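# Re-mesh the clamp's lower jaw and close on bar

## Task

The clamp has two jaws on racks driven by one common pinion, and the lower jaw was refitted a tooth or more out of phase, so the two jaws do not reach the bar at the same moment. Open the clamp wide enough that the lower jaw's rack disengages from the pinion, re-engage it in the correct phase, then close the clamp so both jaws bear on the bar.

## Robot and tools

Robot: two six-joint arms, left_arm and right_arm, each with a two-finger gripper. Base positions in the scene frame: left_arm (-0.011, +0.403, +0.036) m, right_arm (+0.063, -0.428, +0.036) m, both turned only slightly about z. Scene frame: origin at table height midway between the nominal bases, +x out over the table, +z up, left_arm on the +y side. Image left/right does not match these arm names. A camera stand sits behind the arms.

Frames: reported hand positions, orientations, velocities and Hand targets are in each arm's own base frame. Fixed cameras and the table use the scene frame. Motion offsets are taken along the axes of the arm's current Hand target. On the gripper, +z points out along the fingers and the fingers open and close along y. end_effector_position is the spot between the pads when shut; closed fingertips extend about 19 mm past it (6 mm when fully open). A block juts about 10 cm toward the gripper's +x.

The 18-number row (used by execute_actions and move): one flat list covering both arms, always all 18 numbers, each in [-1, 1]. Order: left dx, dy, dz, rx, ry, rz, left gripper position, force_limit, speed, then the same nine for the right arm. dx..rz are offsets, not poses: they are measured from that arm's Hand target at the start of the action or move, along the Hand target's axes. Scale: 1.0 = 0.6 m for dx/dy/dz and 180 degrees for rx/ry/rz, which together form one rotation vector. Sending the same offset twice moves twice. Six zeros re-request the current Hand target. Gripper position is absolute: +1 fully open (85 mm), about -0.8 pads touching, -1 closes until blocked. force_limit (-1 to +1) sets how hard the fingers may push; speed runs from about 20 mm/s at -1 through 85 at 0 to 150 at +1. Both start at +1. A 0 is a real command, so repeat your previous gripper numbers to leave a gripper unchanged. Fingers that have stopped ignore new force or speed until position changes by at least 0.01.

execute_actions(actions, cameras): actions is a list of actions; each action is up to 15 rows, one per 1/30 s step, and a short action repeats its final row. Every row counts from the start pose of that action. An empty list returns state plus all images. cameras: names, ["all"], or []; an unknown name voids the call.

move(target, speed, blend, stop_force, zero, blocking, cameras): target is one 18-number row or up to 15 rows, all offsets from the same starting Hand targets (not chained). speed is path top speed in m/s, 0.002 to 3.6, default 0.25 (turning up to twice that in rad/s); one number or one per target. blend (m) rounds corners in a list; 0 stops at each target. stop_force (N, 3 to 120, shared by both arms) ends an arm's path when its wrist sensor feels that much push; use it slowly when approaching contact, not while rotating, and omit it when pulling away from something. zero (default true) re-zeros the sensor before the move. blocking=false returns after 0.5 s and cannot be combined with stop_force. Paths are straight, do not avoid obstacles, last 0.5 to 10 s; avoid routes close to an arm's own base. The result adds a move: line such as done, off_target, moving, held or fault, plus limits (paced = pose clipped, held = step withheld).

wait(seconds 0 to 10) lets time pass holding commands. stop brakes a running move (fingers keep moving). zoom_image(camera, region [x0,y0,x1,y1] in pixels, at most 504 by 504) enlarges part of the latest image of cam_high, cam_low, cam_left_wrist or cam_right_wrist (all 672x504). zero_wrist_force(arm) tares that arm's sensor. finished_scene(scene) ends the scene irreversibly; the clamp must stay correctly shut with the robot let go.

Reading results: Hand target is the last commanded pose after clipping; the hand may settle short of it, so send the missing distance as an offset. object_status: 0 moving, 1 blocked while opening, 2 blocked while closing (a grip), 3 reached requested position or pads met. position_measured is counts: 3 open, ~78 = 60 mm, 130 = 40 mm, 180 = 20 mm, 230 pads touching. Wrist force/torque are in the gripper's own axes, with a peak line. Joint torques include gravity and drift. MOTOR HOT appears at 70 °C; at 85 °C the arm brakes for 30-60 s.

Limits and hazards: commanded orientation is clipped to within 32 degrees of the current one per step. Arms are stiff, so aiming even slightly past firm contact can trigger a fault: net outside force around 150 N, or contact torque of 132 N m on the big joints or 24.6 N m on wrist joints, freezes the arm for 10 s. Moving off a contact needs a target behind the gripper. Avoid arm-to-arm contact, including one gripper squeezing the other's fingers. Don't let the clamp or bar fall or leave the table, don't slam or push hard, don't grip hard on parts still resting on something, and avoid long outstretched holds that heat motors.

Each tool is called after "Call:" by a JSON object that holds its "name" and its "arguments".

## Session

Call:
{"name": "execute_actions", "arguments": {"actions": []}}

Scene clock: 0.00 s.
left_arm: end_effector_position=(+0.5102, -0.1585, +0.2546) position_measured=3 object_status=3 end_effector_quat_wxyz=(+0.049, -0.426, +0.902, -0.056) | right_arm: end_effector_position=(+0.2437, +0.5177, +0.0891) position_measured=3 object_status=3 end_effector_quat_wxyz=(+0.047, +0.875, +0.019, +0.481)
Joint positions: left_arm=[-0.565 -1.574 1.814 -1.958 -1.547 -1.445] | right_arm=[4.914 -1.962 -2.01 -1.151 0.62 -1.2]
Joint velocities: within noise
Joint torques (N m): no reading
Motor temperatures (°C): left_arm=[38 36 38 38 42 50] | right_arm=[31 33 39 35 38 55]
Wrist force (N): no reading
Wrist torque (N m): no reading
Wrist force, peak (N): no reading
Hand target: left_arm +0.5102, -0.1585, +0.2546; +0.049, -0.426, +0.902, -0.056 | right_arm +0.2437, +0.5177, +0.0891; +0.047, +0.875, +0.019, +0.481
Tool commands: left_gripper/position=+1.0 left_gripper/force_limit=+1.0 left_gripper/speed=+1.0 right_gripper/position=+1.0 right_gripper/force_limit=+1.0 right_gripper/speed=+1.0

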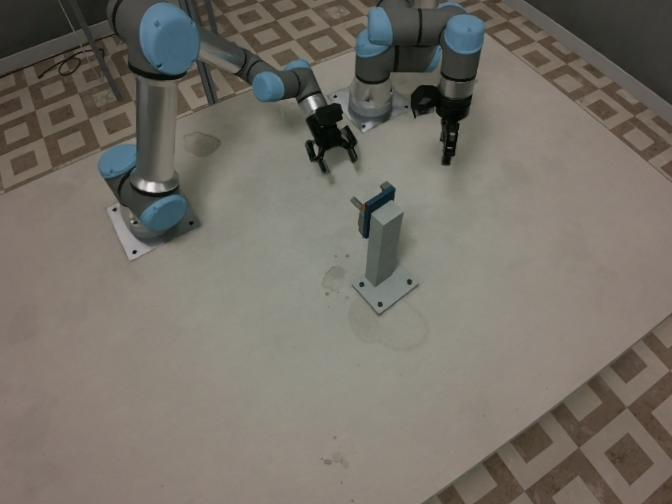

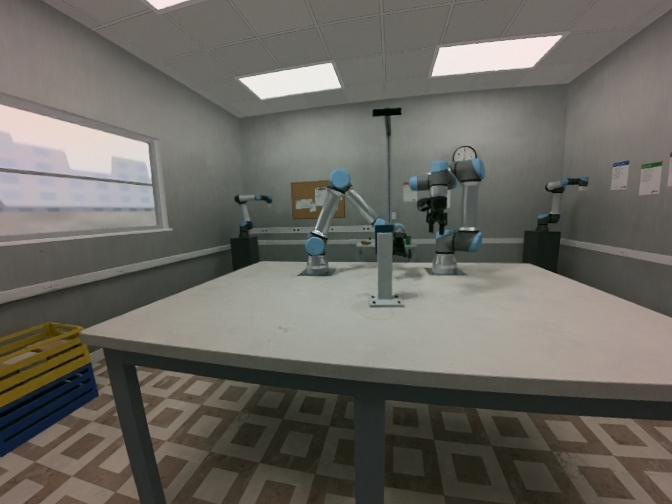

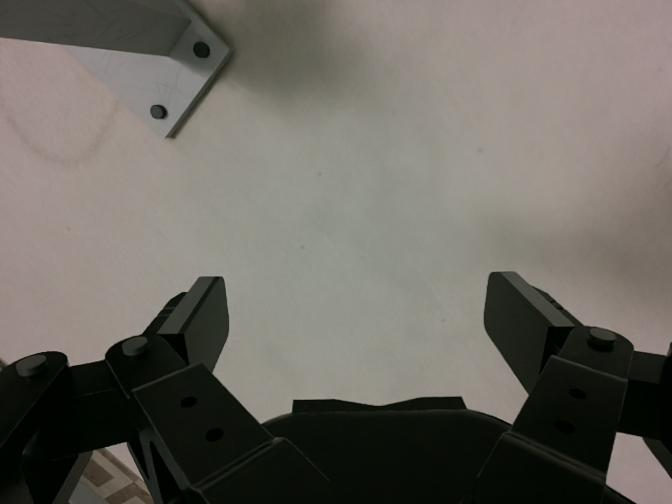

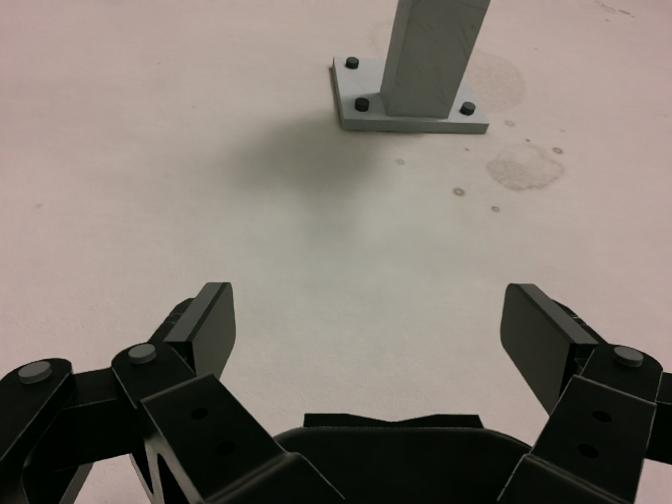

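Call:
{"name": "zoom_image", "arguments": {"camera": "cam_high", "region": [320, 160, 450, 320]}}

Call:
{"name": "zoom_image", "arguments": {"camera": "cam_low", "region": [350, 210, 430, 310]}}

Scaled by 3.150 from the camera's 672x504 image, which has a finer 960x720 frame.

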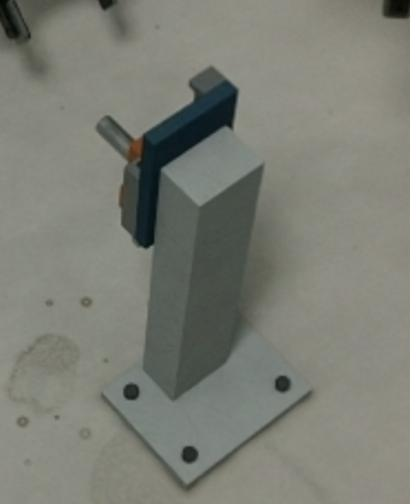

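Scaled by 5.040 from the camera's 672x504 image, which has a finer 960x720 frame.

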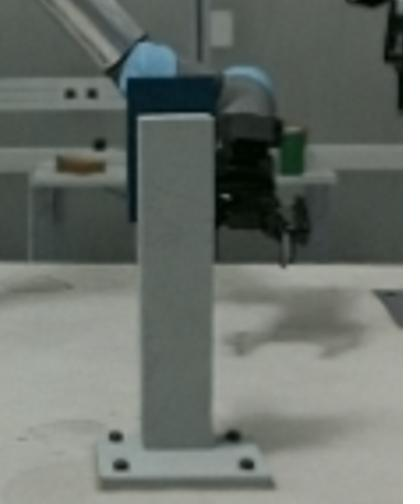

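Call:
{"name": "move", "arguments": {"target": [0,0,0,0,0,0,1,1,1,0.3,0.12,-0.29,0,0.17,0,1,1,1], "cameras": ["all"]}}

Scene clock: 70.07 s.
left_arm: end_effector_position=(+0.5102, -0.1585, +0.2546) position_measured=3 object_status=3 end_effector_quat_wxyz=(+0.049, -0.426, +0.902, -0.056) | right_arm: end_effector_position=(+0.1926, +0.4716, +0.3404) position_measured=3 object_status=3 end_effector_quat_wxyz=(+0.041, +0.717, +0.031, +0.695)
Joint positions: left_arm=[-0.565 -1.574 1.814 -1.958 -1.547 -1.445] | right_arm=[5.128 -1.769 -1.714 -2.726 0.432 -0.17]
Joint torques (N m): left_arm=[0.07 -27.31 -25.62 -3.01 -0.2 -0.11] | right_arm=[-13.18 20.31 30.09 -2.96 1.46 2.52]
Wrist force (N): left_arm=[0.0 0.0 0.3] | right_arm=[-0.8 0.7 1.3]
Wrist torque (N m): left_arm=[0.01 0.00 0.00] | right_arm=[0.18 0.03 0.01]
Wrist force, peak (N): left_arm=[0.1 0.1 0.5] | right_arm=[-0.9 1.0 1.5]
Hand target: left_arm +0.5102, -0.1585, +0.2546; +0.049, -0.426, +0.902, -0.056 | right_arm +0.1926, +0.4716, +0.3404; +0.041, +0.717, +0.031, +0.695
Off the commanded pose: left_arm 0.000 m, 0 deg | right_arm 0.000 m, 0 deg.
move: done

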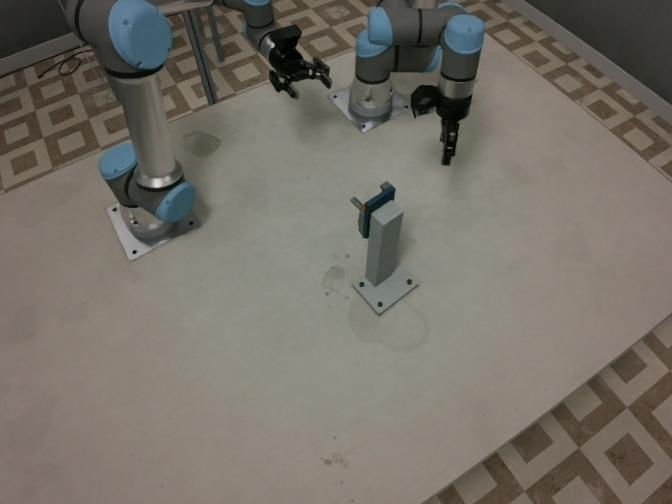

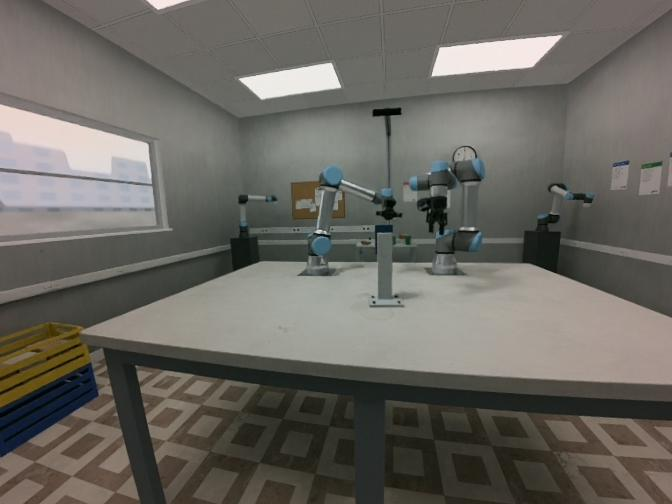

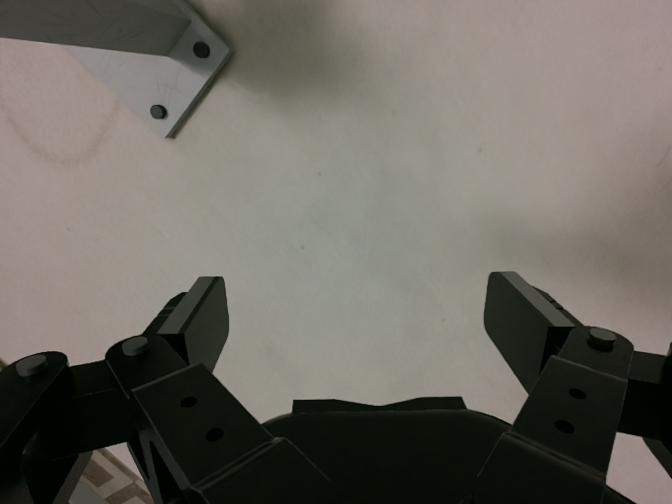

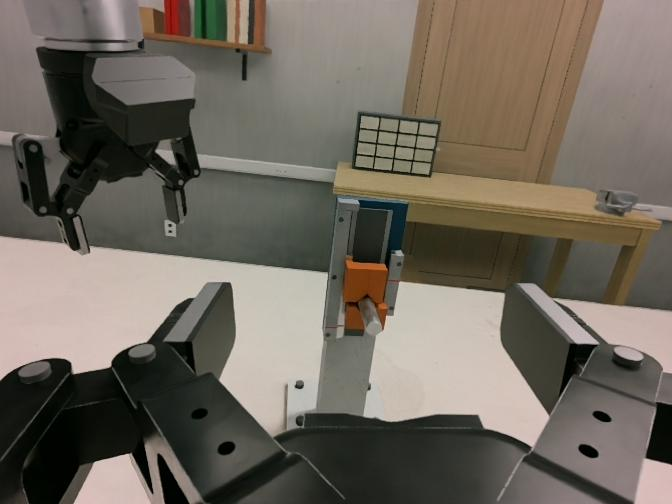

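Call:
{"name": "zoom_image", "arguments": {"camera": "cam_right_wrist", "region": [290, 180, 440, 350]}}

Scaled by 2.965 from the camera's 672x504 image, which has a finer 960x720 frame.

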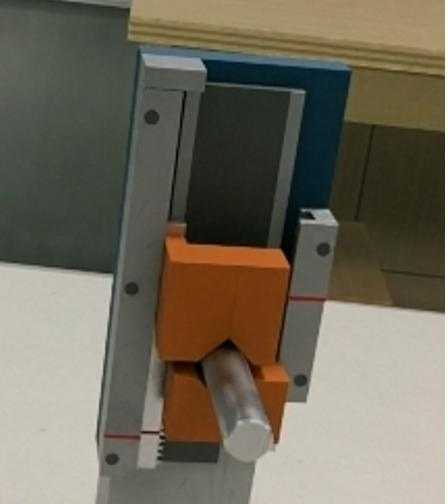

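Call:
{"name": "move", "arguments": {"target": [0,0,0,0,0,0,1,1,1,-0.1,0,0.2,0,0,0.0325,1,1,1], "cameras": ["cam_right_wrist"]}}

Call:
{"name": "zoom_image", "arguments": {"camera": "cam_right_wrist", "region": [290, 130, 440, 350]}}

Scene clock: 100.17 s.
left_arm: end_effector_position=(+0.5102, -0.1585, +0.2546) position_measured=3 object_status=3 end_effector_quat_wxyz=(+0.049, -0.426, +0.902, -0.056) | right_arm: end_effector_position=(+0.3106, +0.4637, +0.2770) position_measured=3 object_status=3 end_effector_quat_wxyz=(+0.005, +0.718, -0.005, +0.696) end_effector_velocity=(+0.000, +0.000, +0.000) end_effector_angular_velocity=(-0.001, +0.000, +0.001)
Joint positions: left_arm=[-0.565 -1.574 1.814 -1.958 -1.547 -1.445] | right_arm=[4.885 -1.794 -1.864 -2.462 0.19 -0.16]
Joint velocities: left_arm=[within noise] | right_arm=[-0.001 0.001 -0.001 0.004 -0.001 -0.005]
Joint torques (N m): left_arm=[1.21 -27.07 -25.83 -3.28 -0.37 -0.07] | right_arm=[-12.63 41.9 11.14 2.31 -2.32 -2.25]
Wrist force (N): left_arm=[-0.1 -0.1 0.1] | right_arm=[-0.1 0.4 1.2]
Wrist torque (N m): left_arm=[-0.02 0.01 0.00] | right_arm=[0.11 -0.09 0.16]
Wrist force, peak (N): left_arm=[0.2 -0.1 0.4] | right_arm=[-1.2 0.8 2.3]
Hand target: left_arm +0.5102, -0.1585, +0.2546; +0.049, -0.426, +0.902, -0.056 | right_arm +0.3106, +0.4637, +0.2770; +0.005, +0.718, -0.005, +0.696
Off the commanded pose: left_arm 0.000 m, 0 deg | right_arm 0.000 m, 0 deg.
move: done
Images, in order (width x height): cam_right_wrist 672x504.

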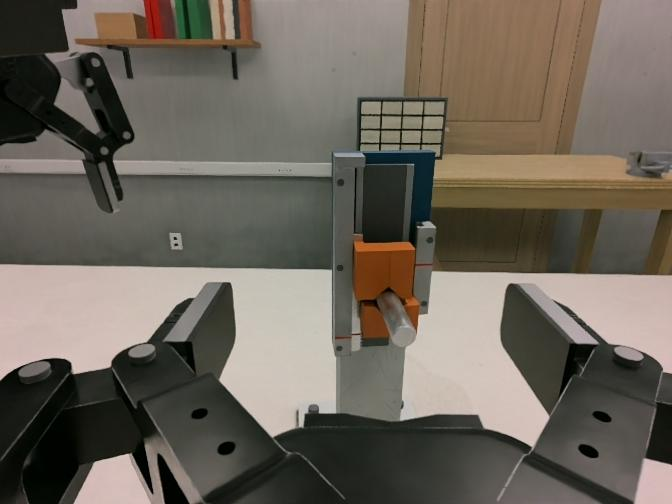

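Scaled by 2.291 from the camera's 672x504 image, which has a finer 960x720 frame.

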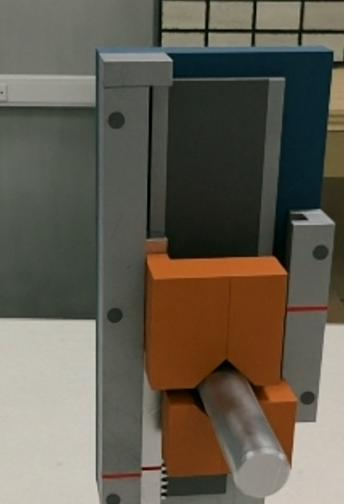

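Call:
{"name": "move", "arguments": {"target": [0,0,0,0,0,0,1,1,1,-0.12,-0.03,0.1,0,0.07,0,1,1,1], "cameras": ["cam_right_wrist"]}}

Call:
{"name": "zoom_image", "arguments": {"camera": "cam_right_wrist", "region": [240, 80, 540, 460]}}

Scene clock: 132.73 s.
left_arm: end_effector_position=(+0.5102, -0.1585, +0.2546) position_measured=3 object_status=3 end_effector_quat_wxyz=(+0.049, -0.426, +0.902, -0.056) | right_arm: end_effector_position=(+0.3686, +0.4809, +0.2032) position_measured=3 object_status=3 end_effector_quat_wxyz=(+0.006, +0.637, -0.005, +0.771)
Joint positions: left_arm=[-0.565 -1.574 1.814 -1.958 -1.547 -1.445] | right_arm=[4.748 -2.363 -1.575 -3.654 0.195 1.304]
Joint torques (N m): left_arm=[-0.06 -27.64 -26.08 -3.36 -0.36 -0.29] | right_arm=[-12.79 36.78 5.55 -4.87 3.52 2.28]
Wrist force (N): left_arm=[-0.1 0.1 0.3] | right_arm=[-0.5 0.3 1.1]
Wrist torque (N m): left_arm=[0.02 0.01 0.00] | right_arm=[0.13 -0.08 -0.02]
Wrist force, peak (N): left_arm=[0.1 -0.4 0.2] | right_arm=[-1.6 0.1 1.7]
Hand target: left_arm +0.5102, -0.1585, +0.2546; +0.049, -0.426, +0.902, -0.056 | right_arm +0.3686, +0.4809, +0.2032; +0.006, +0.637, -0.005, +0.771
Off the commanded pose: left_arm 0.000 m, 0 deg | right_arm 0.000 m, 0 deg.
move: done
Images, in order (width x height): cam_right_wrist 672x504.

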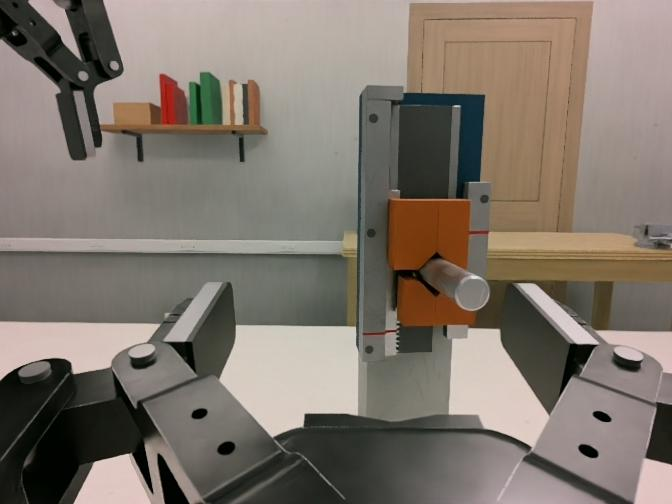

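Scaled by 1.326 from the camera's 672x504 image, which has a finer 960x720 frame.

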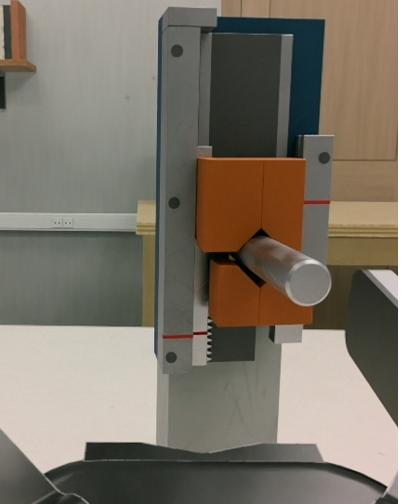

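Call:
{"name": "zoom_image", "arguments": {"camera": "cam_right_wrist", "region": [350, 180, 500, 370]}}

Scaled by 2.653 from the camera's 672x504 image, which has a finer 960x720 frame.

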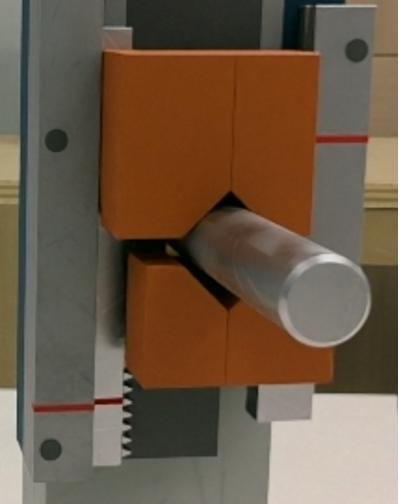

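Call:
{"name": "move", "arguments": {"target": [0.2207,-0.05,0.0567,0.301,0.392,-0.373,1,1,1,0.026,0.268,0.012,0.254,-0.057,0.0242,1,1,1], "cameras": ["all"]}}

Scene clock: 314.17 s.
left_arm: end_effector_position=(+0.4539, -0.2818, +0.2197) position_measured=3 object_status=3 end_effector_quat_wxyz=(+0.301, +0.640, -0.300, +0.641) | right_arm: end_effector_position=(+0.3704, +0.3201, +0.2198) position_measured=3 object_status=3 end_effector_quat_wxyz=(-0.271, +0.653, +0.270, +0.653)
Joint positions: left_arm=[-0.741 -0.961 2.462 -4.645 -1.706 -3.143] | right_arm=[4.381 -2.19 -2.661 -4.573 1.117 3.142]
Joint torques (N m): left_arm=[-6.91 -21.28 -11.14 -3.82 1.35 -1.44] | right_arm=[-13.56 36.55 -9.22 -0.51 1.41 2.59]
Wrist force (N): left_arm=[-1.0 0.5 -0.5] | right_arm=[-0.6 0.1 1.2]
Wrist torque (N m): left_arm=[-0.30 0.05 0.42] | right_arm=[0.05 0.00 -0.05]
Wrist force, peak (N): left_arm=[-1.6 0.5 -0.5] | right_arm=[-1.0 0.3 1.7]
Hand target: left_arm +0.4539, -0.2818, +0.2197; +0.301, +0.640, -0.299, +0.641 | right_arm +0.3704, +0.3201, +0.2198; -0.271, +0.653, +0.270, +0.653
Off the commanded pose: left_arm 0.000 m, 0 deg | right_arm 0.000 m, 0 deg.
move: done

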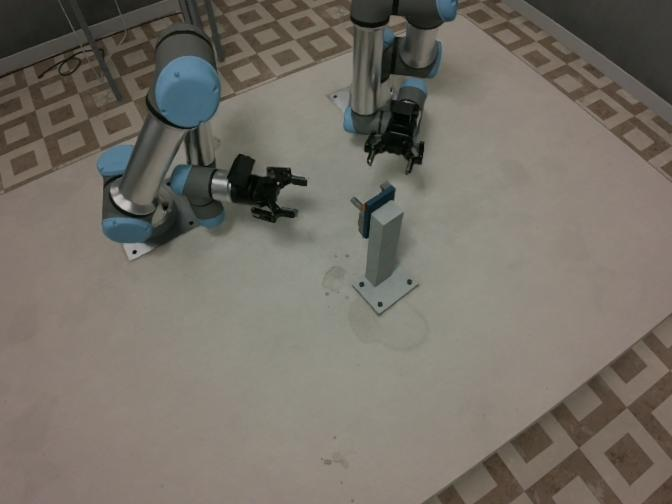

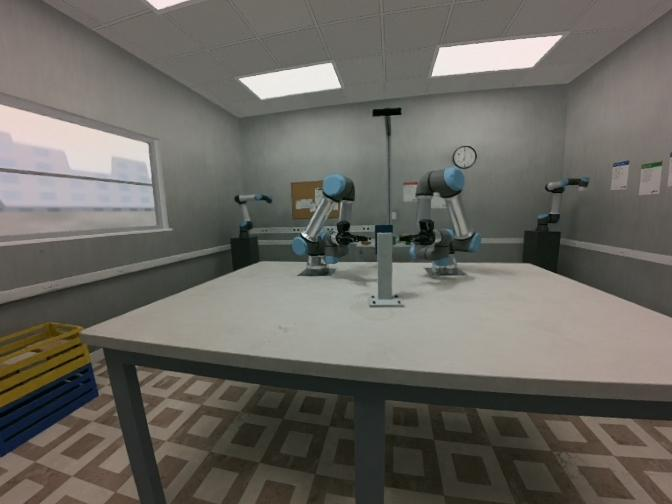

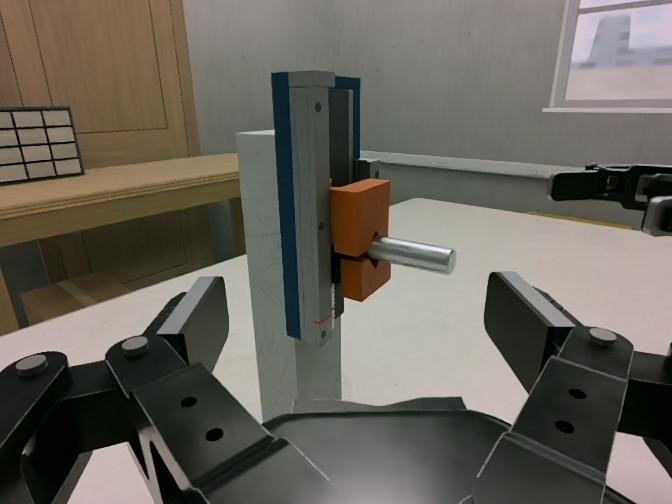

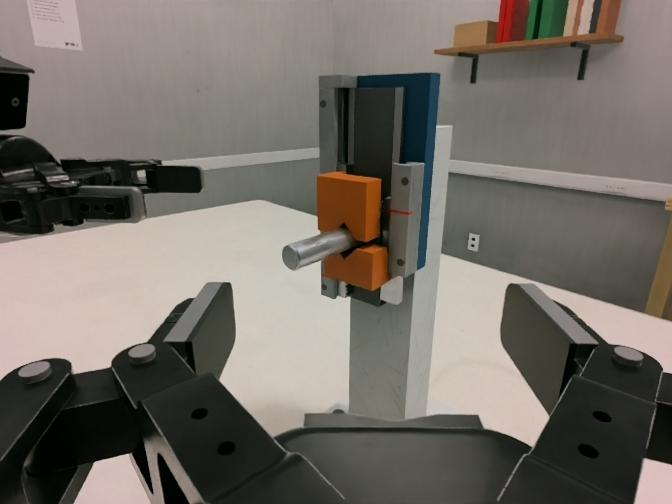

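Call:
{"name": "zoom_image", "arguments": {"camera": "cam_left_wrist", "region": [260, 160, 470, 350]}}

Call:
{"name": "zoom_image", "arguments": {"camera": "cam_right_wrist", "region": [280, 150, 450, 320]}}

Scaled by 2.400 from the camera's 672x504 image, which has a finer 960x720 frame.

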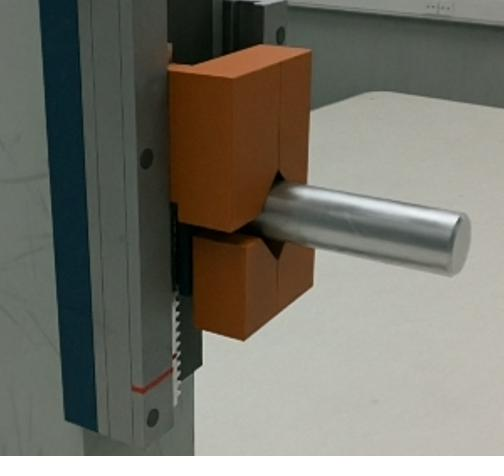

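Scaled by 2.965 from the camera's 672x504 image, which has a finer 960x720 frame.

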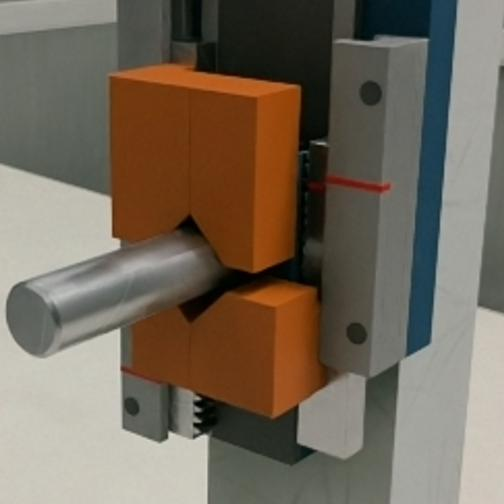

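Call:
{"name": "move", "arguments": {"target": [-0.162,0,0.07,0,0,0,1,1,1,-0.162,0,0.07,0,0,0,1,1,1], "cameras": ["cam_left_wrist","cam_right_wrist"]}}

Call:
{"name": "zoom_image", "arguments": {"camera": "cam_left_wrist", "region": [260, 20, 470, 200]}}

Call:
{"name": "zoom_image", "arguments": {"camera": "cam_right_wrist", "region": [260, 20, 470, 200]}}

Scene clock: 357.30 s.
left_arm: end_effector_position=(+0.4807, -0.3142, +0.1227) position_measured=3 object_status=3 end_effector_quat_wxyz=(+0.301, +0.640, -0.299, +0.641) | right_arm: end_effector_position=(+0.4000, +0.3497, +0.1228) position_measured=3 object_status=3 end_effector_quat_wxyz=(-0.271, +0.653, +0.270, +0.653) end_effector_velocity=(+0.001, +0.001, -0.001) end_effector_angular_velocity=(+0.002, +0.001, +0.001)
Joint positions: left_arm=[-0.76 -0.631 2.287 -4.799 -1.687 -3.143] | right_arm=[4.303 -2.552 -2.451 -4.422 1.195 3.142]
Joint velocities: left_arm=[within noise] | right_arm=[-0.002 -0.003 0.005 -0.001 0.002 0.002]
Joint torques (N m): left_arm=[-8.62 -27.69 -8.06 -3.38 1.52 -1.27] | right_arm=[-12.98 25.34 5.98 1.21 1.38 -2.36]
Wrist force (N): left_arm=[-1.3 0.3 -0.6] | right_arm=[-0.5 0.0 1.1]
Wrist torque (N m): left_arm=[-0.36 0.08 0.41] | right_arm=[0.04 -0.04 0.15]
Wrist force, peak (N): left_arm=[-2.6 0.2 -0.3] | right_arm=[-1.9 -0.3 1.4]
Hand target: left_arm +0.4808, -0.3143, +0.1226; +0.301, +0.640, -0.299, +0.641 | right_arm +0.4000, +0.3498, +0.1226; -0.271, +0.653, +0.270, +0.653
Off the commanded pose: left_arm 0.000 m, 0 deg | right_arm 0.000 m, 0 deg.
move: done
Images, in order (width x height): cam_left_wrist 672x504, cam_right_wrist 672x504.

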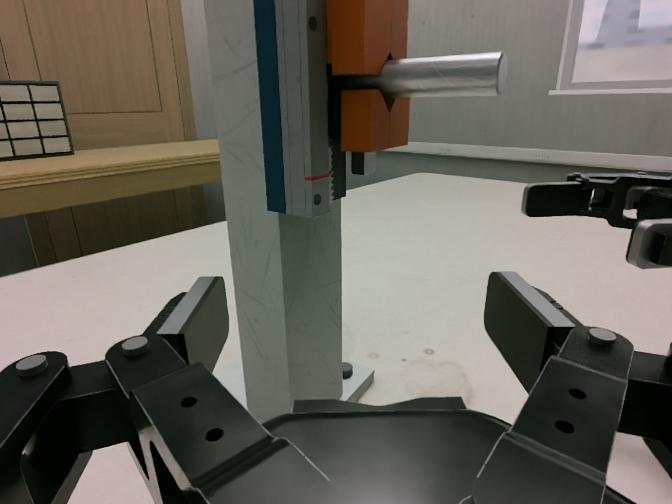

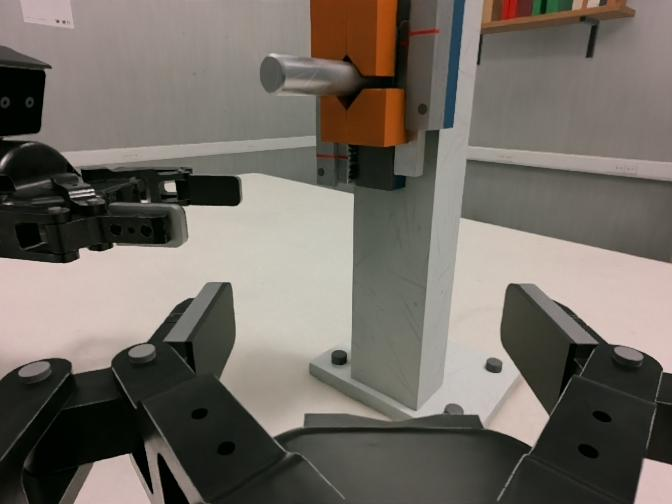

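Scaled by 2.400 from the camera's 672x504 image, which has a finer 960x720 frame.

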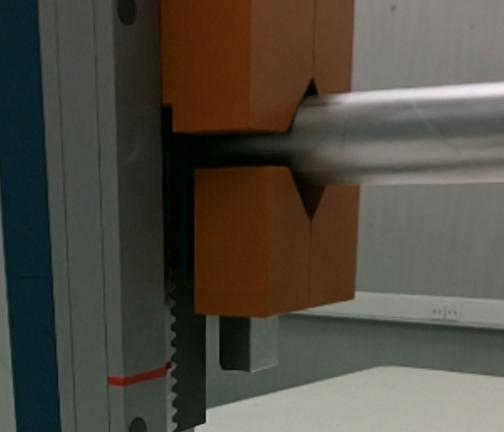

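Scaled by 2.400 from the camera's 672x504 image, which has a finer 960x720 frame.

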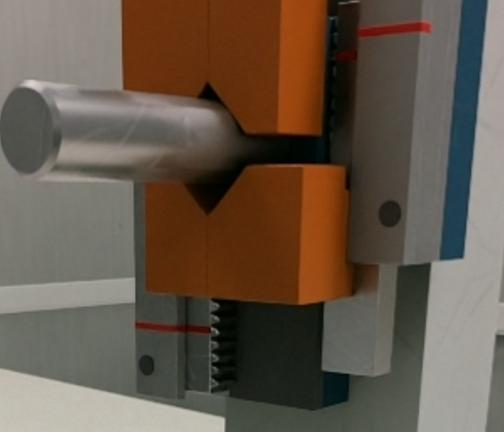

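Call:
{"name": "move", "arguments": {"target": [[0.117,0,-0.1,0,0,0,1,1,1,0.062,-0.094,-0.071,0,0,-0.556,1,1,1],[0.117,0,-0.1,0,0,0,1,1,1,0.107,-0.130,0.059,0,-0.3585,-0.9335,1,1,1]], "cameras": ["cam_left_wrist","cam_right_wrist"]}}

Scene clock: 647.60 s.
left_arm: end_effector_position=(+0.4424, -0.2680, +0.1927) position_measured=3 object_status=3 end_effector_quat_wxyz=(+0.301, +0.640, -0.299, +0.641) | right_arm: end_effector_position=(+0.3698, +0.4299, +0.1869) position_measured=3 object_status=3 end_effector_quat_wxyz=(+0.706, -0.018, +0.708, +0.018) end_effector_velocity=(+0.000, +0.001, +0.001) end_effector_angular_velocity=(-0.001, +0.000, -0.001)
Joint positions: left_arm=[-0.732 -0.858 2.49 -4.775 -1.715 -3.143] | right_arm=[4.761 -2.25 -2.253 -5.594 0.003 0.674]
Joint velocities: left_arm=[within noise] | right_arm=[0 0.001 0.003 0 -0.001 -0.005]
Joint torques (N m): left_arm=[7.06 -45.65 5.07 -0.88 -1.63 1.14] | right_arm=[-13.05 25.95 15.58 -0.58 -3.13 -2.27]
Wrist force (N): left_arm=[-1.3 0.2 -0.6] | right_arm=[-2.7 -0.3 -2.6]
Wrist torque (N m): left_arm=[-0.36 0.08 0.42] | right_arm=[0.08 0.17 0.21]
Wrist force, peak (N): left_arm=[-1.7 0.1 -0.6] | right_arm=[-3.5 1.1 -3.2]
Hand target: left_arm +0.4424, -0.2680, +0.1927; +0.301, +0.640, -0.299, +0.641 | right_arm +0.3699, +0.4300, +0.1869; +0.707, -0.018, +0.707, +0.019
Off the commanded pose: left_arm 0.000 m, 0 deg | right_arm 0.000 m, 0 deg.
move: done
Images, in order (width x height): cam_left_wrist 672x504, cam_right_wrist 672x504.

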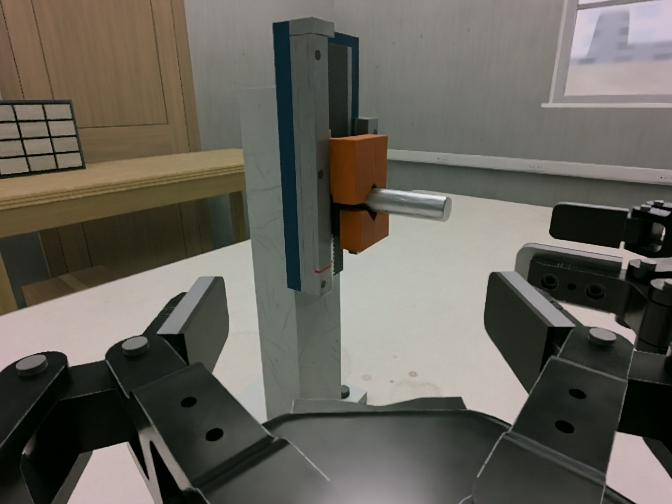

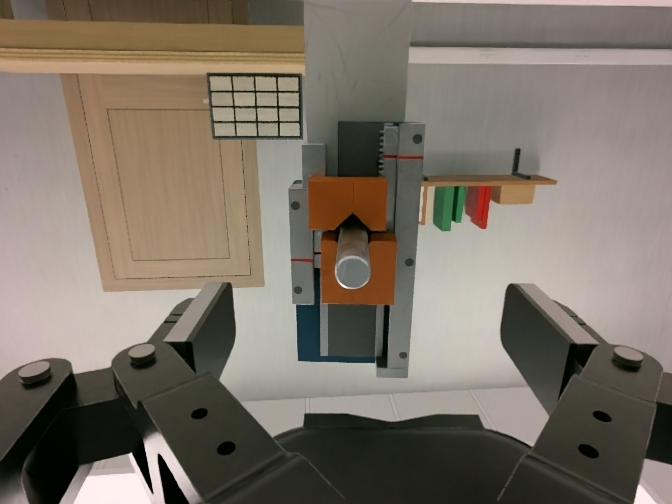

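Call:
{"name": "zoom_image", "arguments": {"camera": "cam_right_wrist", "region": [280, 110, 440, 310]}}

Scaled by 2.520 from the camera's 672x504 image, which has a finer 960x720 frame.

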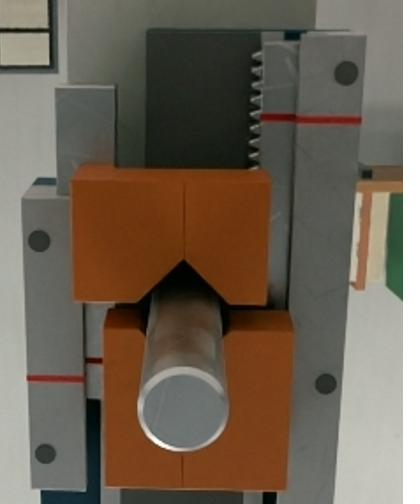

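Call:
{"name": "zoom_image", "arguments": {"camera": "cam_right_wrist", "region": [280, 290, 430, 390]}}

Scaled by 3.360 from the camera's 672x504 image, which has a finer 960x720 frame.

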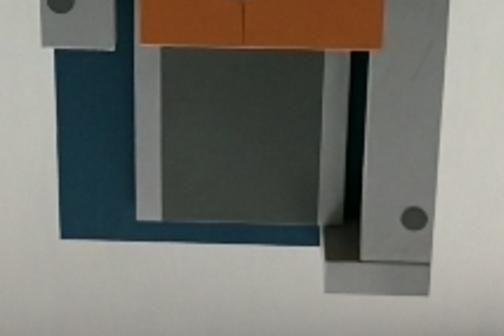

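Call:
{"name": "move", "arguments": {"target": [0,0,-0.133,0,0,0,1,1,1,0,-0.006,0.178,-0.0111,0,0,1,1,1], "speed": 0.12, "cameras": ["cam_left_wrist","cam_right_wrist"]}}

Call:
{"name": "zoom_image", "arguments": {"camera": "cam_left_wrist", "region": [260, 60, 500, 260]}}

Scene clock: 748.73 s.
left_arm: end_effector_position=(+0.3913, -0.2067, +0.1925) position_measured=3 object_status=3 end_effector_quat_wxyz=(+0.301, +0.640, -0.299, +0.641) | right_arm: end_effector_position=(+0.4768, +0.4319, +0.1868) position_measured=3 object_status=3 end_effector_quat_wxyz=(+0.706, -0.031, +0.707, +0.031)
Joint positions: left_arm=[-0.668 -0.804 2.661 -5.001 -1.779 -3.143] | right_arm=[4.509 -2.383 -1.972 -5.072 0.291 0.004]
Joint torques (N m): left_arm=[8.25 -18.67 10.54 -3.05 -1.9 -1.37] | right_arm=[-12.59 32.76 16.91 2.42 1.4 -2.22]
Wrist force (N): left_arm=[-1.1 0.1 -0.5] | right_arm=[-3.2 -0.2 -2.9]
Wrist torque (N m): left_arm=[-0.37 0.06 0.41] | right_arm=[0.12 0.32 0.22]
Wrist force, peak (N): left_arm=[-1.6 0.2 -1.0] | right_arm=[-3.5 -0.2 -3.0]
Hand target: left_arm +0.3913, -0.2067, +0.1925; +0.301, +0.640, -0.299, +0.641 | right_arm +0.4768, +0.4319, +0.1868; +0.706, -0.031, +0.707, +0.031
Off the commanded pose: left_arm 0.000 m, 0 deg | right_arm 0.000 m, 0 deg.
move: done
Images, in order (width x height): cam_left_wrist 672x504, cam_right_wrist 672x504.

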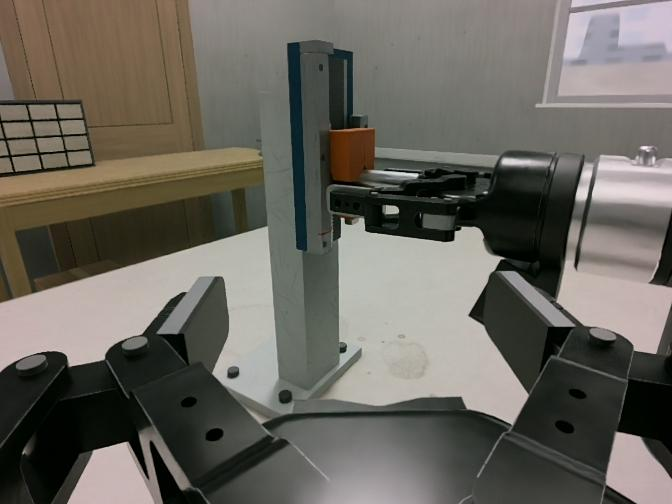

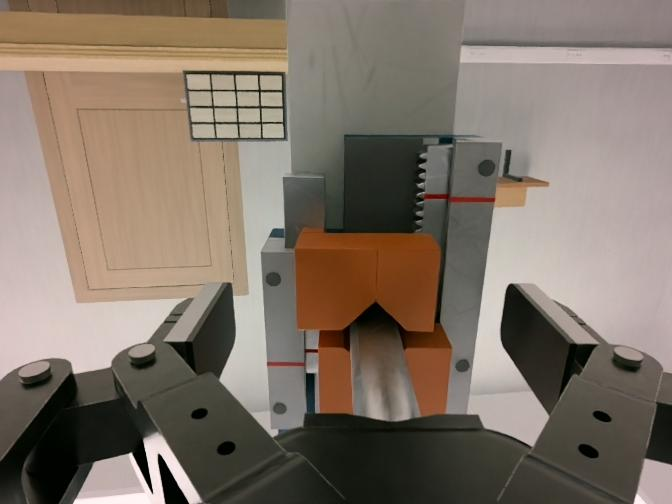

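Scaled by 2.100 from the camera's 672x504 image, which has a finer 960x720 frame.

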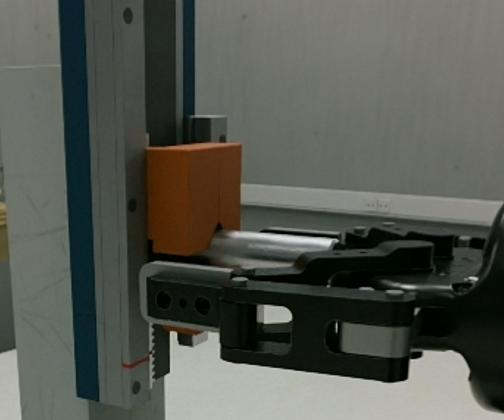

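Call:
{"name": "move", "arguments": {"target": [0,0,0,0,0,0,1,1,1,0,0,0,0,0,0,-1,-0.8,-1], "cameras": ["cam_left_wrist","cam_right_wrist"]}}

Scene clock: 766.37 s.
left_arm: end_effector_position=(+0.3913, -0.2067, +0.1925) position_measured=3 object_status=3 end_effector_quat_wxyz=(+0.301, +0.640, -0.299, +0.641) | right_arm: end_effector_position=(+0.4768, +0.4319, +0.1868) position_measured=126 object_status=2 end_effector_quat_wxyz=(+0.706, -0.030, +0.707, +0.031)
Joint positions: left_arm=[-0.668 -0.804 2.661 -5.001 -1.779 -3.143] | right_arm=[4.509 -2.383 -1.972 -5.072 0.291 0.003]
Joint torques (N m): left_arm=[6.38 -16.83 10.55 -3.36 -1.72 -1.59] | right_arm=[-9.07 39.03 11.15 0.72 3.48 -1.66]
Wrist force (N): left_arm=[-1.5 0.3 -0.6] | right_arm=[-1.2 -7.7 -16.7]
Wrist torque (N m): left_arm=[-0.35 0.09 0.42] | right_arm=[0.47 0.33 0.16]
Wrist force, peak (N): left_arm=[-1.6 0.2 -0.8] | right_arm=[-1.8 -8.1 -16.8]
Hand target: left_arm +0.3913, -0.2067, +0.1925; +0.301, +0.640, -0.299, +0.641 | right_arm +0.4768, +0.4319, +0.1868; +0.706, -0.031, +0.707, +0.031
Off the commanded pose: left_arm 0.000 m, 0 deg | right_arm 0.000 m, 0 deg.
move: done
Images, in order (width x height): cam_left_wrist 672x504, cam_right_wrist 672x504.

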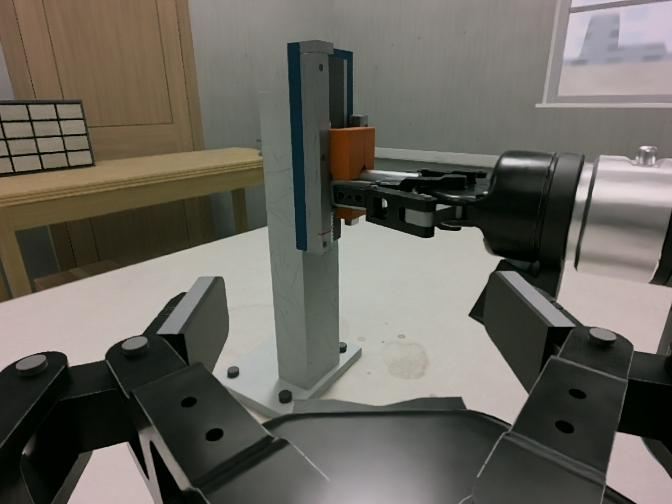

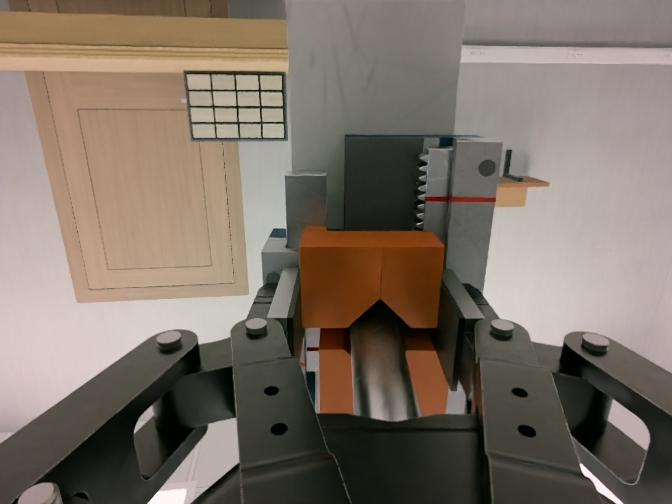

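Call:
{"name": "move", "arguments": {"target": [[0,0,0,0,0,0,1,1,1,0,0,0,0,0,0,0.4,-0.8,-1],[0,0,0,0,0,0,1,1,1,0,-0.0022,-0.0067,0,0,0,0.4,-0.8,-1],[0,0,0,0,0,0,1,1,1,0,-0.0022,-0.0067,0,0,0,-1,-0.8,-1]], "cameras": ["cam_left_wrist","cam_right_wrist"]}}

Call:
{"name": "zoom_image", "arguments": {"camera": "cam_right_wrist", "region": [240, 120, 530, 430]}}

Scene clock: 783.13 s.
left_arm: end_effector_position=(+0.3913, -0.2067, +0.1925) position_measured=3 object_status=3 end_effector_quat_wxyz=(+0.301, +0.640, -0.299, +0.641) | right_arm: end_effector_position=(+0.4729, +0.4303, +0.1868) position_measured=126 object_status=0 end_effector_quat_wxyz=(+0.706, -0.031, +0.707, +0.031)
Joint positions: left_arm=[-0.668 -0.804 2.661 -5.001 -1.779 -3.143] | right_arm=[4.516 -2.38 -1.982 -5.065 0.283 0.003]
Joint torques (N m): left_arm=[5.35 -17.92 10.44 -3.21 -0.86 -1.2] | right_arm=[1.36 53.27 1.48 2.17 -1 1.03]
Motor temperatures (°C): left_arm=[34 34 35 37 41 46] | right_arm=[30 32 36 35 38 50]
Wrist force (N): left_arm=[-1.3 0.3 -0.6] | right_arm=[-4.2 7.9 -10.6]
Wrist torque (N m): left_arm=[-0.35 0.07 0.41] | right_arm=[0.00 0.35 0.25]
Wrist force, peak (N): left_arm=[-1.6 0.5 -0.5] | right_arm=[-2.1 -9.3 -17.1]
Hand target: left_arm +0.3913, -0.2067, +0.1925; +0.301, +0.640, -0.299, +0.641 | right_arm +0.4729, +0.4303, +0.1868; +0.706, -0.031, +0.707, +0.031
Off the commanded pose: left_arm 0.000 m, 0 deg | right_arm 0.000 m, 0 deg.
move: done
Images, in order (width x height): cam_left_wrist 672x504, cam_right_wrist 672x504.

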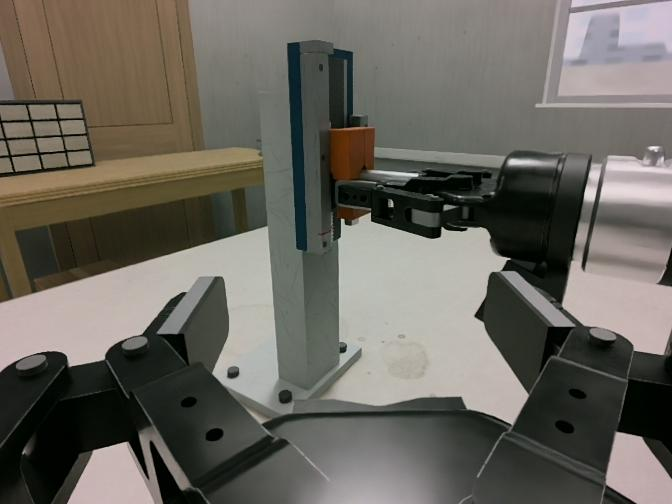

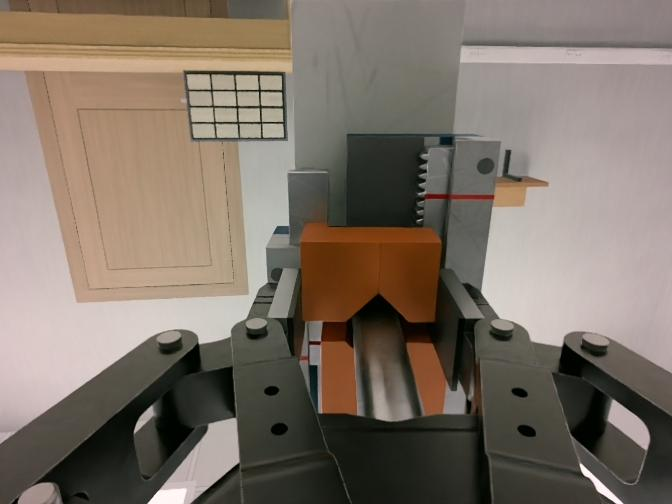

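Scaled by 1.626 from the camera's 672x504 image, which has a finer 960x720 frame.

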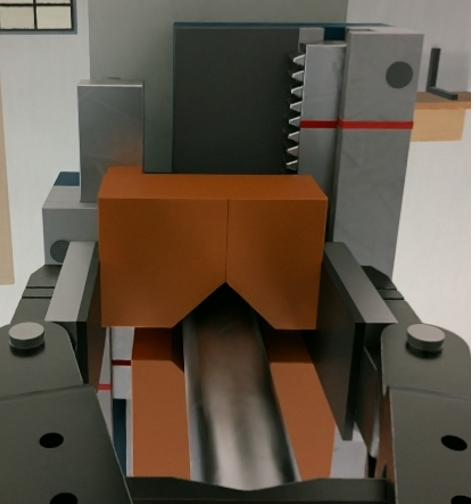

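Call:
{"name": "move", "arguments": {"target": [0,0,0,0,0,0,1,1,1,0,0.0011,-0.0013,0,0,0,-1,-0.8,-1]}}

Scene clock: 796.23 s.
left_arm: end_effector_position=(+0.3913, -0.2067, +0.1925) position_measured=3 object_status=3 end_effector_quat_wxyz=(+0.301, +0.640, -0.299, +0.641) | right_arm: end_effector_position=(+0.4721, +0.4307, +0.1869) position_measured=126 object_status=2 end_effector_quat_wxyz=(+0.706, -0.030, +0.707, +0.031)
Joint positions: left_arm=[-0.668 -0.804 2.661 -5.001 -1.779 -3.143] | right_arm=[4.518 -2.38 -1.982 -5.065 0.281 0.003]
Joint torques (N m): left_arm=[3.98 -18.21 10.61 -3.19 -0.57 -1.24] | right_arm=[17.18 34.25 18.88 -1.47 -1.55 -1.53]
Wrist force (N): left_arm=[-1.3 0.3 -0.5] | right_arm=[-1.7 -2.9 12.5]
Wrist torque (N m): left_arm=[-0.35 0.07 0.41] | right_arm=[-0.09 0.24 0.21]
Wrist force, peak (N): left_arm=[-1.5 0.3 -0.9] | right_arm=[-4.8 8.0 -10.7]
Hand target: left_arm +0.3913, -0.2067, +0.1925; +0.301, +0.640, -0.299, +0.641 | right_arm +0.4720, +0.4309, +0.1868; +0.706, -0.031, +0.707, +0.031
Off the commanded pose: left_arm 0.000 m, 0 deg | right_arm 0.000 m, 0 deg.
move: done

Call:
{"name": "move", "arguments": {"target": [[0,0,0,0,0,0,1,1,1,0,0,0.0008,0,0,0,-1,-0.8,-1],[0,0,0,0,0,0,1,1,1,0.01,0,0.0008,0,0,0,-1,-0.8,-1]], "speed": 0.02, "cameras": ["cam_left_wrist","cam_right_wrist"]}}

Call:
{"name": "zoom_image", "arguments": {"camera": "cam_right_wrist", "region": [240, 120, 530, 430]}}

Scene clock: 807.17 s.
left_arm: end_effector_position=(+0.3913, -0.2067, +0.1925) position_measured=3 object_status=3 end_effector_quat_wxyz=(+0.301, +0.640, -0.299, +0.641) | right_arm: end_effector_position=(+0.4725, +0.4309, +0.1810) position_measured=126 object_status=2 end_effector_quat_wxyz=(+0.706, -0.030, +0.707, +0.031) end_effector_velocity=(+0.000, +0.000, -0.001) end_effector_angular_velocity=(+0.002, -0.001, +0.000)
Joint positions: left_arm=[-0.668 -0.804 2.661 -5.001 -1.779 -3.143] | right_arm=[4.518 -2.394 -1.978 -5.055 0.282 0.004]
Joint velocities: left_arm=[within noise] | right_arm=[0 -0.004 0.001 0.006 0.001 0]
Joint torques (N m): left_arm=[1.84 -18.25 10.72 -3.06 -0.08 -1.17] | right_arm=[-11.94 32.98 20.73 1.77 3.43 -1.85]
Wrist force (N): left_arm=[-1.3 0.2 -0.7] | right_arm=[-6.7 -7.7 -8.1]
Wrist torque (N m): left_arm=[-0.37 0.08 0.41] | right_arm=[0.53 0.36 0.18]
Wrist force, peak (N): left_arm=[-1.5 0.1 -0.9] | right_arm=[-4.9 -6.5 17.7]
Hand target: left_arm +0.3913, -0.2067, +0.1925; +0.301, +0.640, -0.299, +0.641 | right_arm +0.4725, +0.4309, +0.1808; +0.706, -0.031, +0.707, +0.031
Off the commanded pose: left_arm 0.000 m, 0 deg | right_arm 0.000 m, 0 deg.
move: done
Images, in order (width x height): cam_left_wrist 672x504, cam_right_wrist 672x504.

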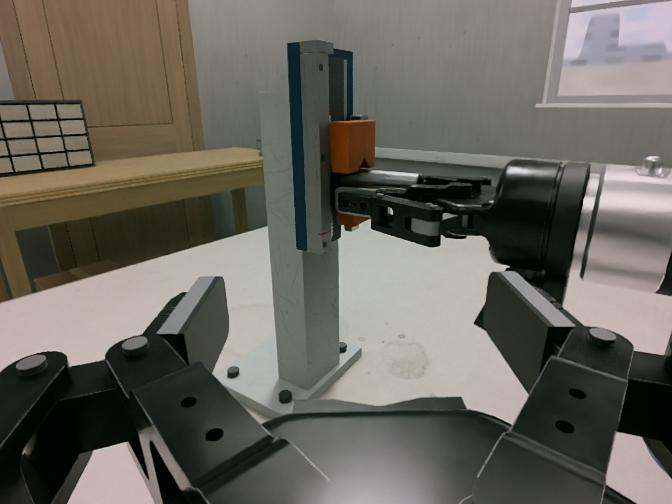

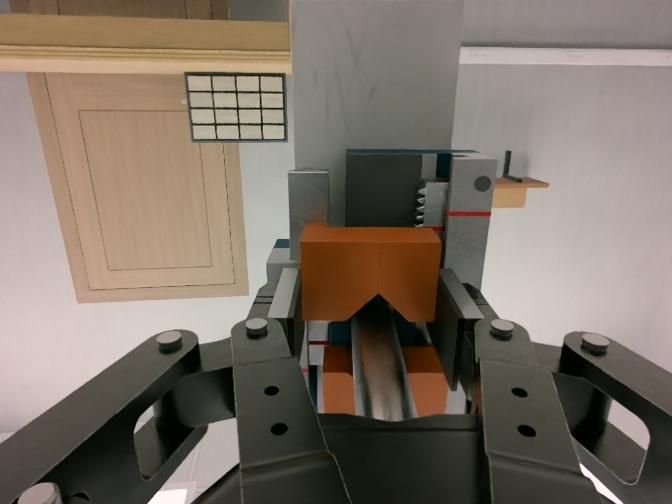

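Scaled by 1.626 from the camera's 672x504 image, which has a finer 960x720 frame.

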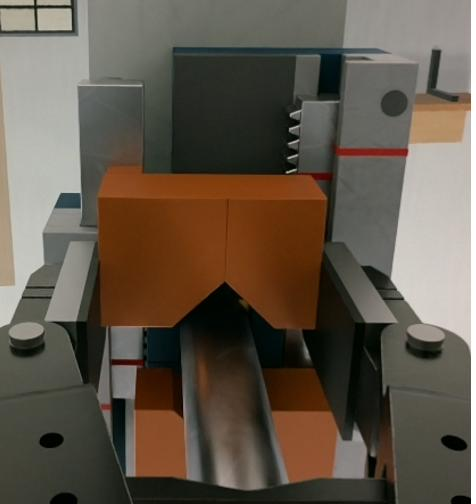

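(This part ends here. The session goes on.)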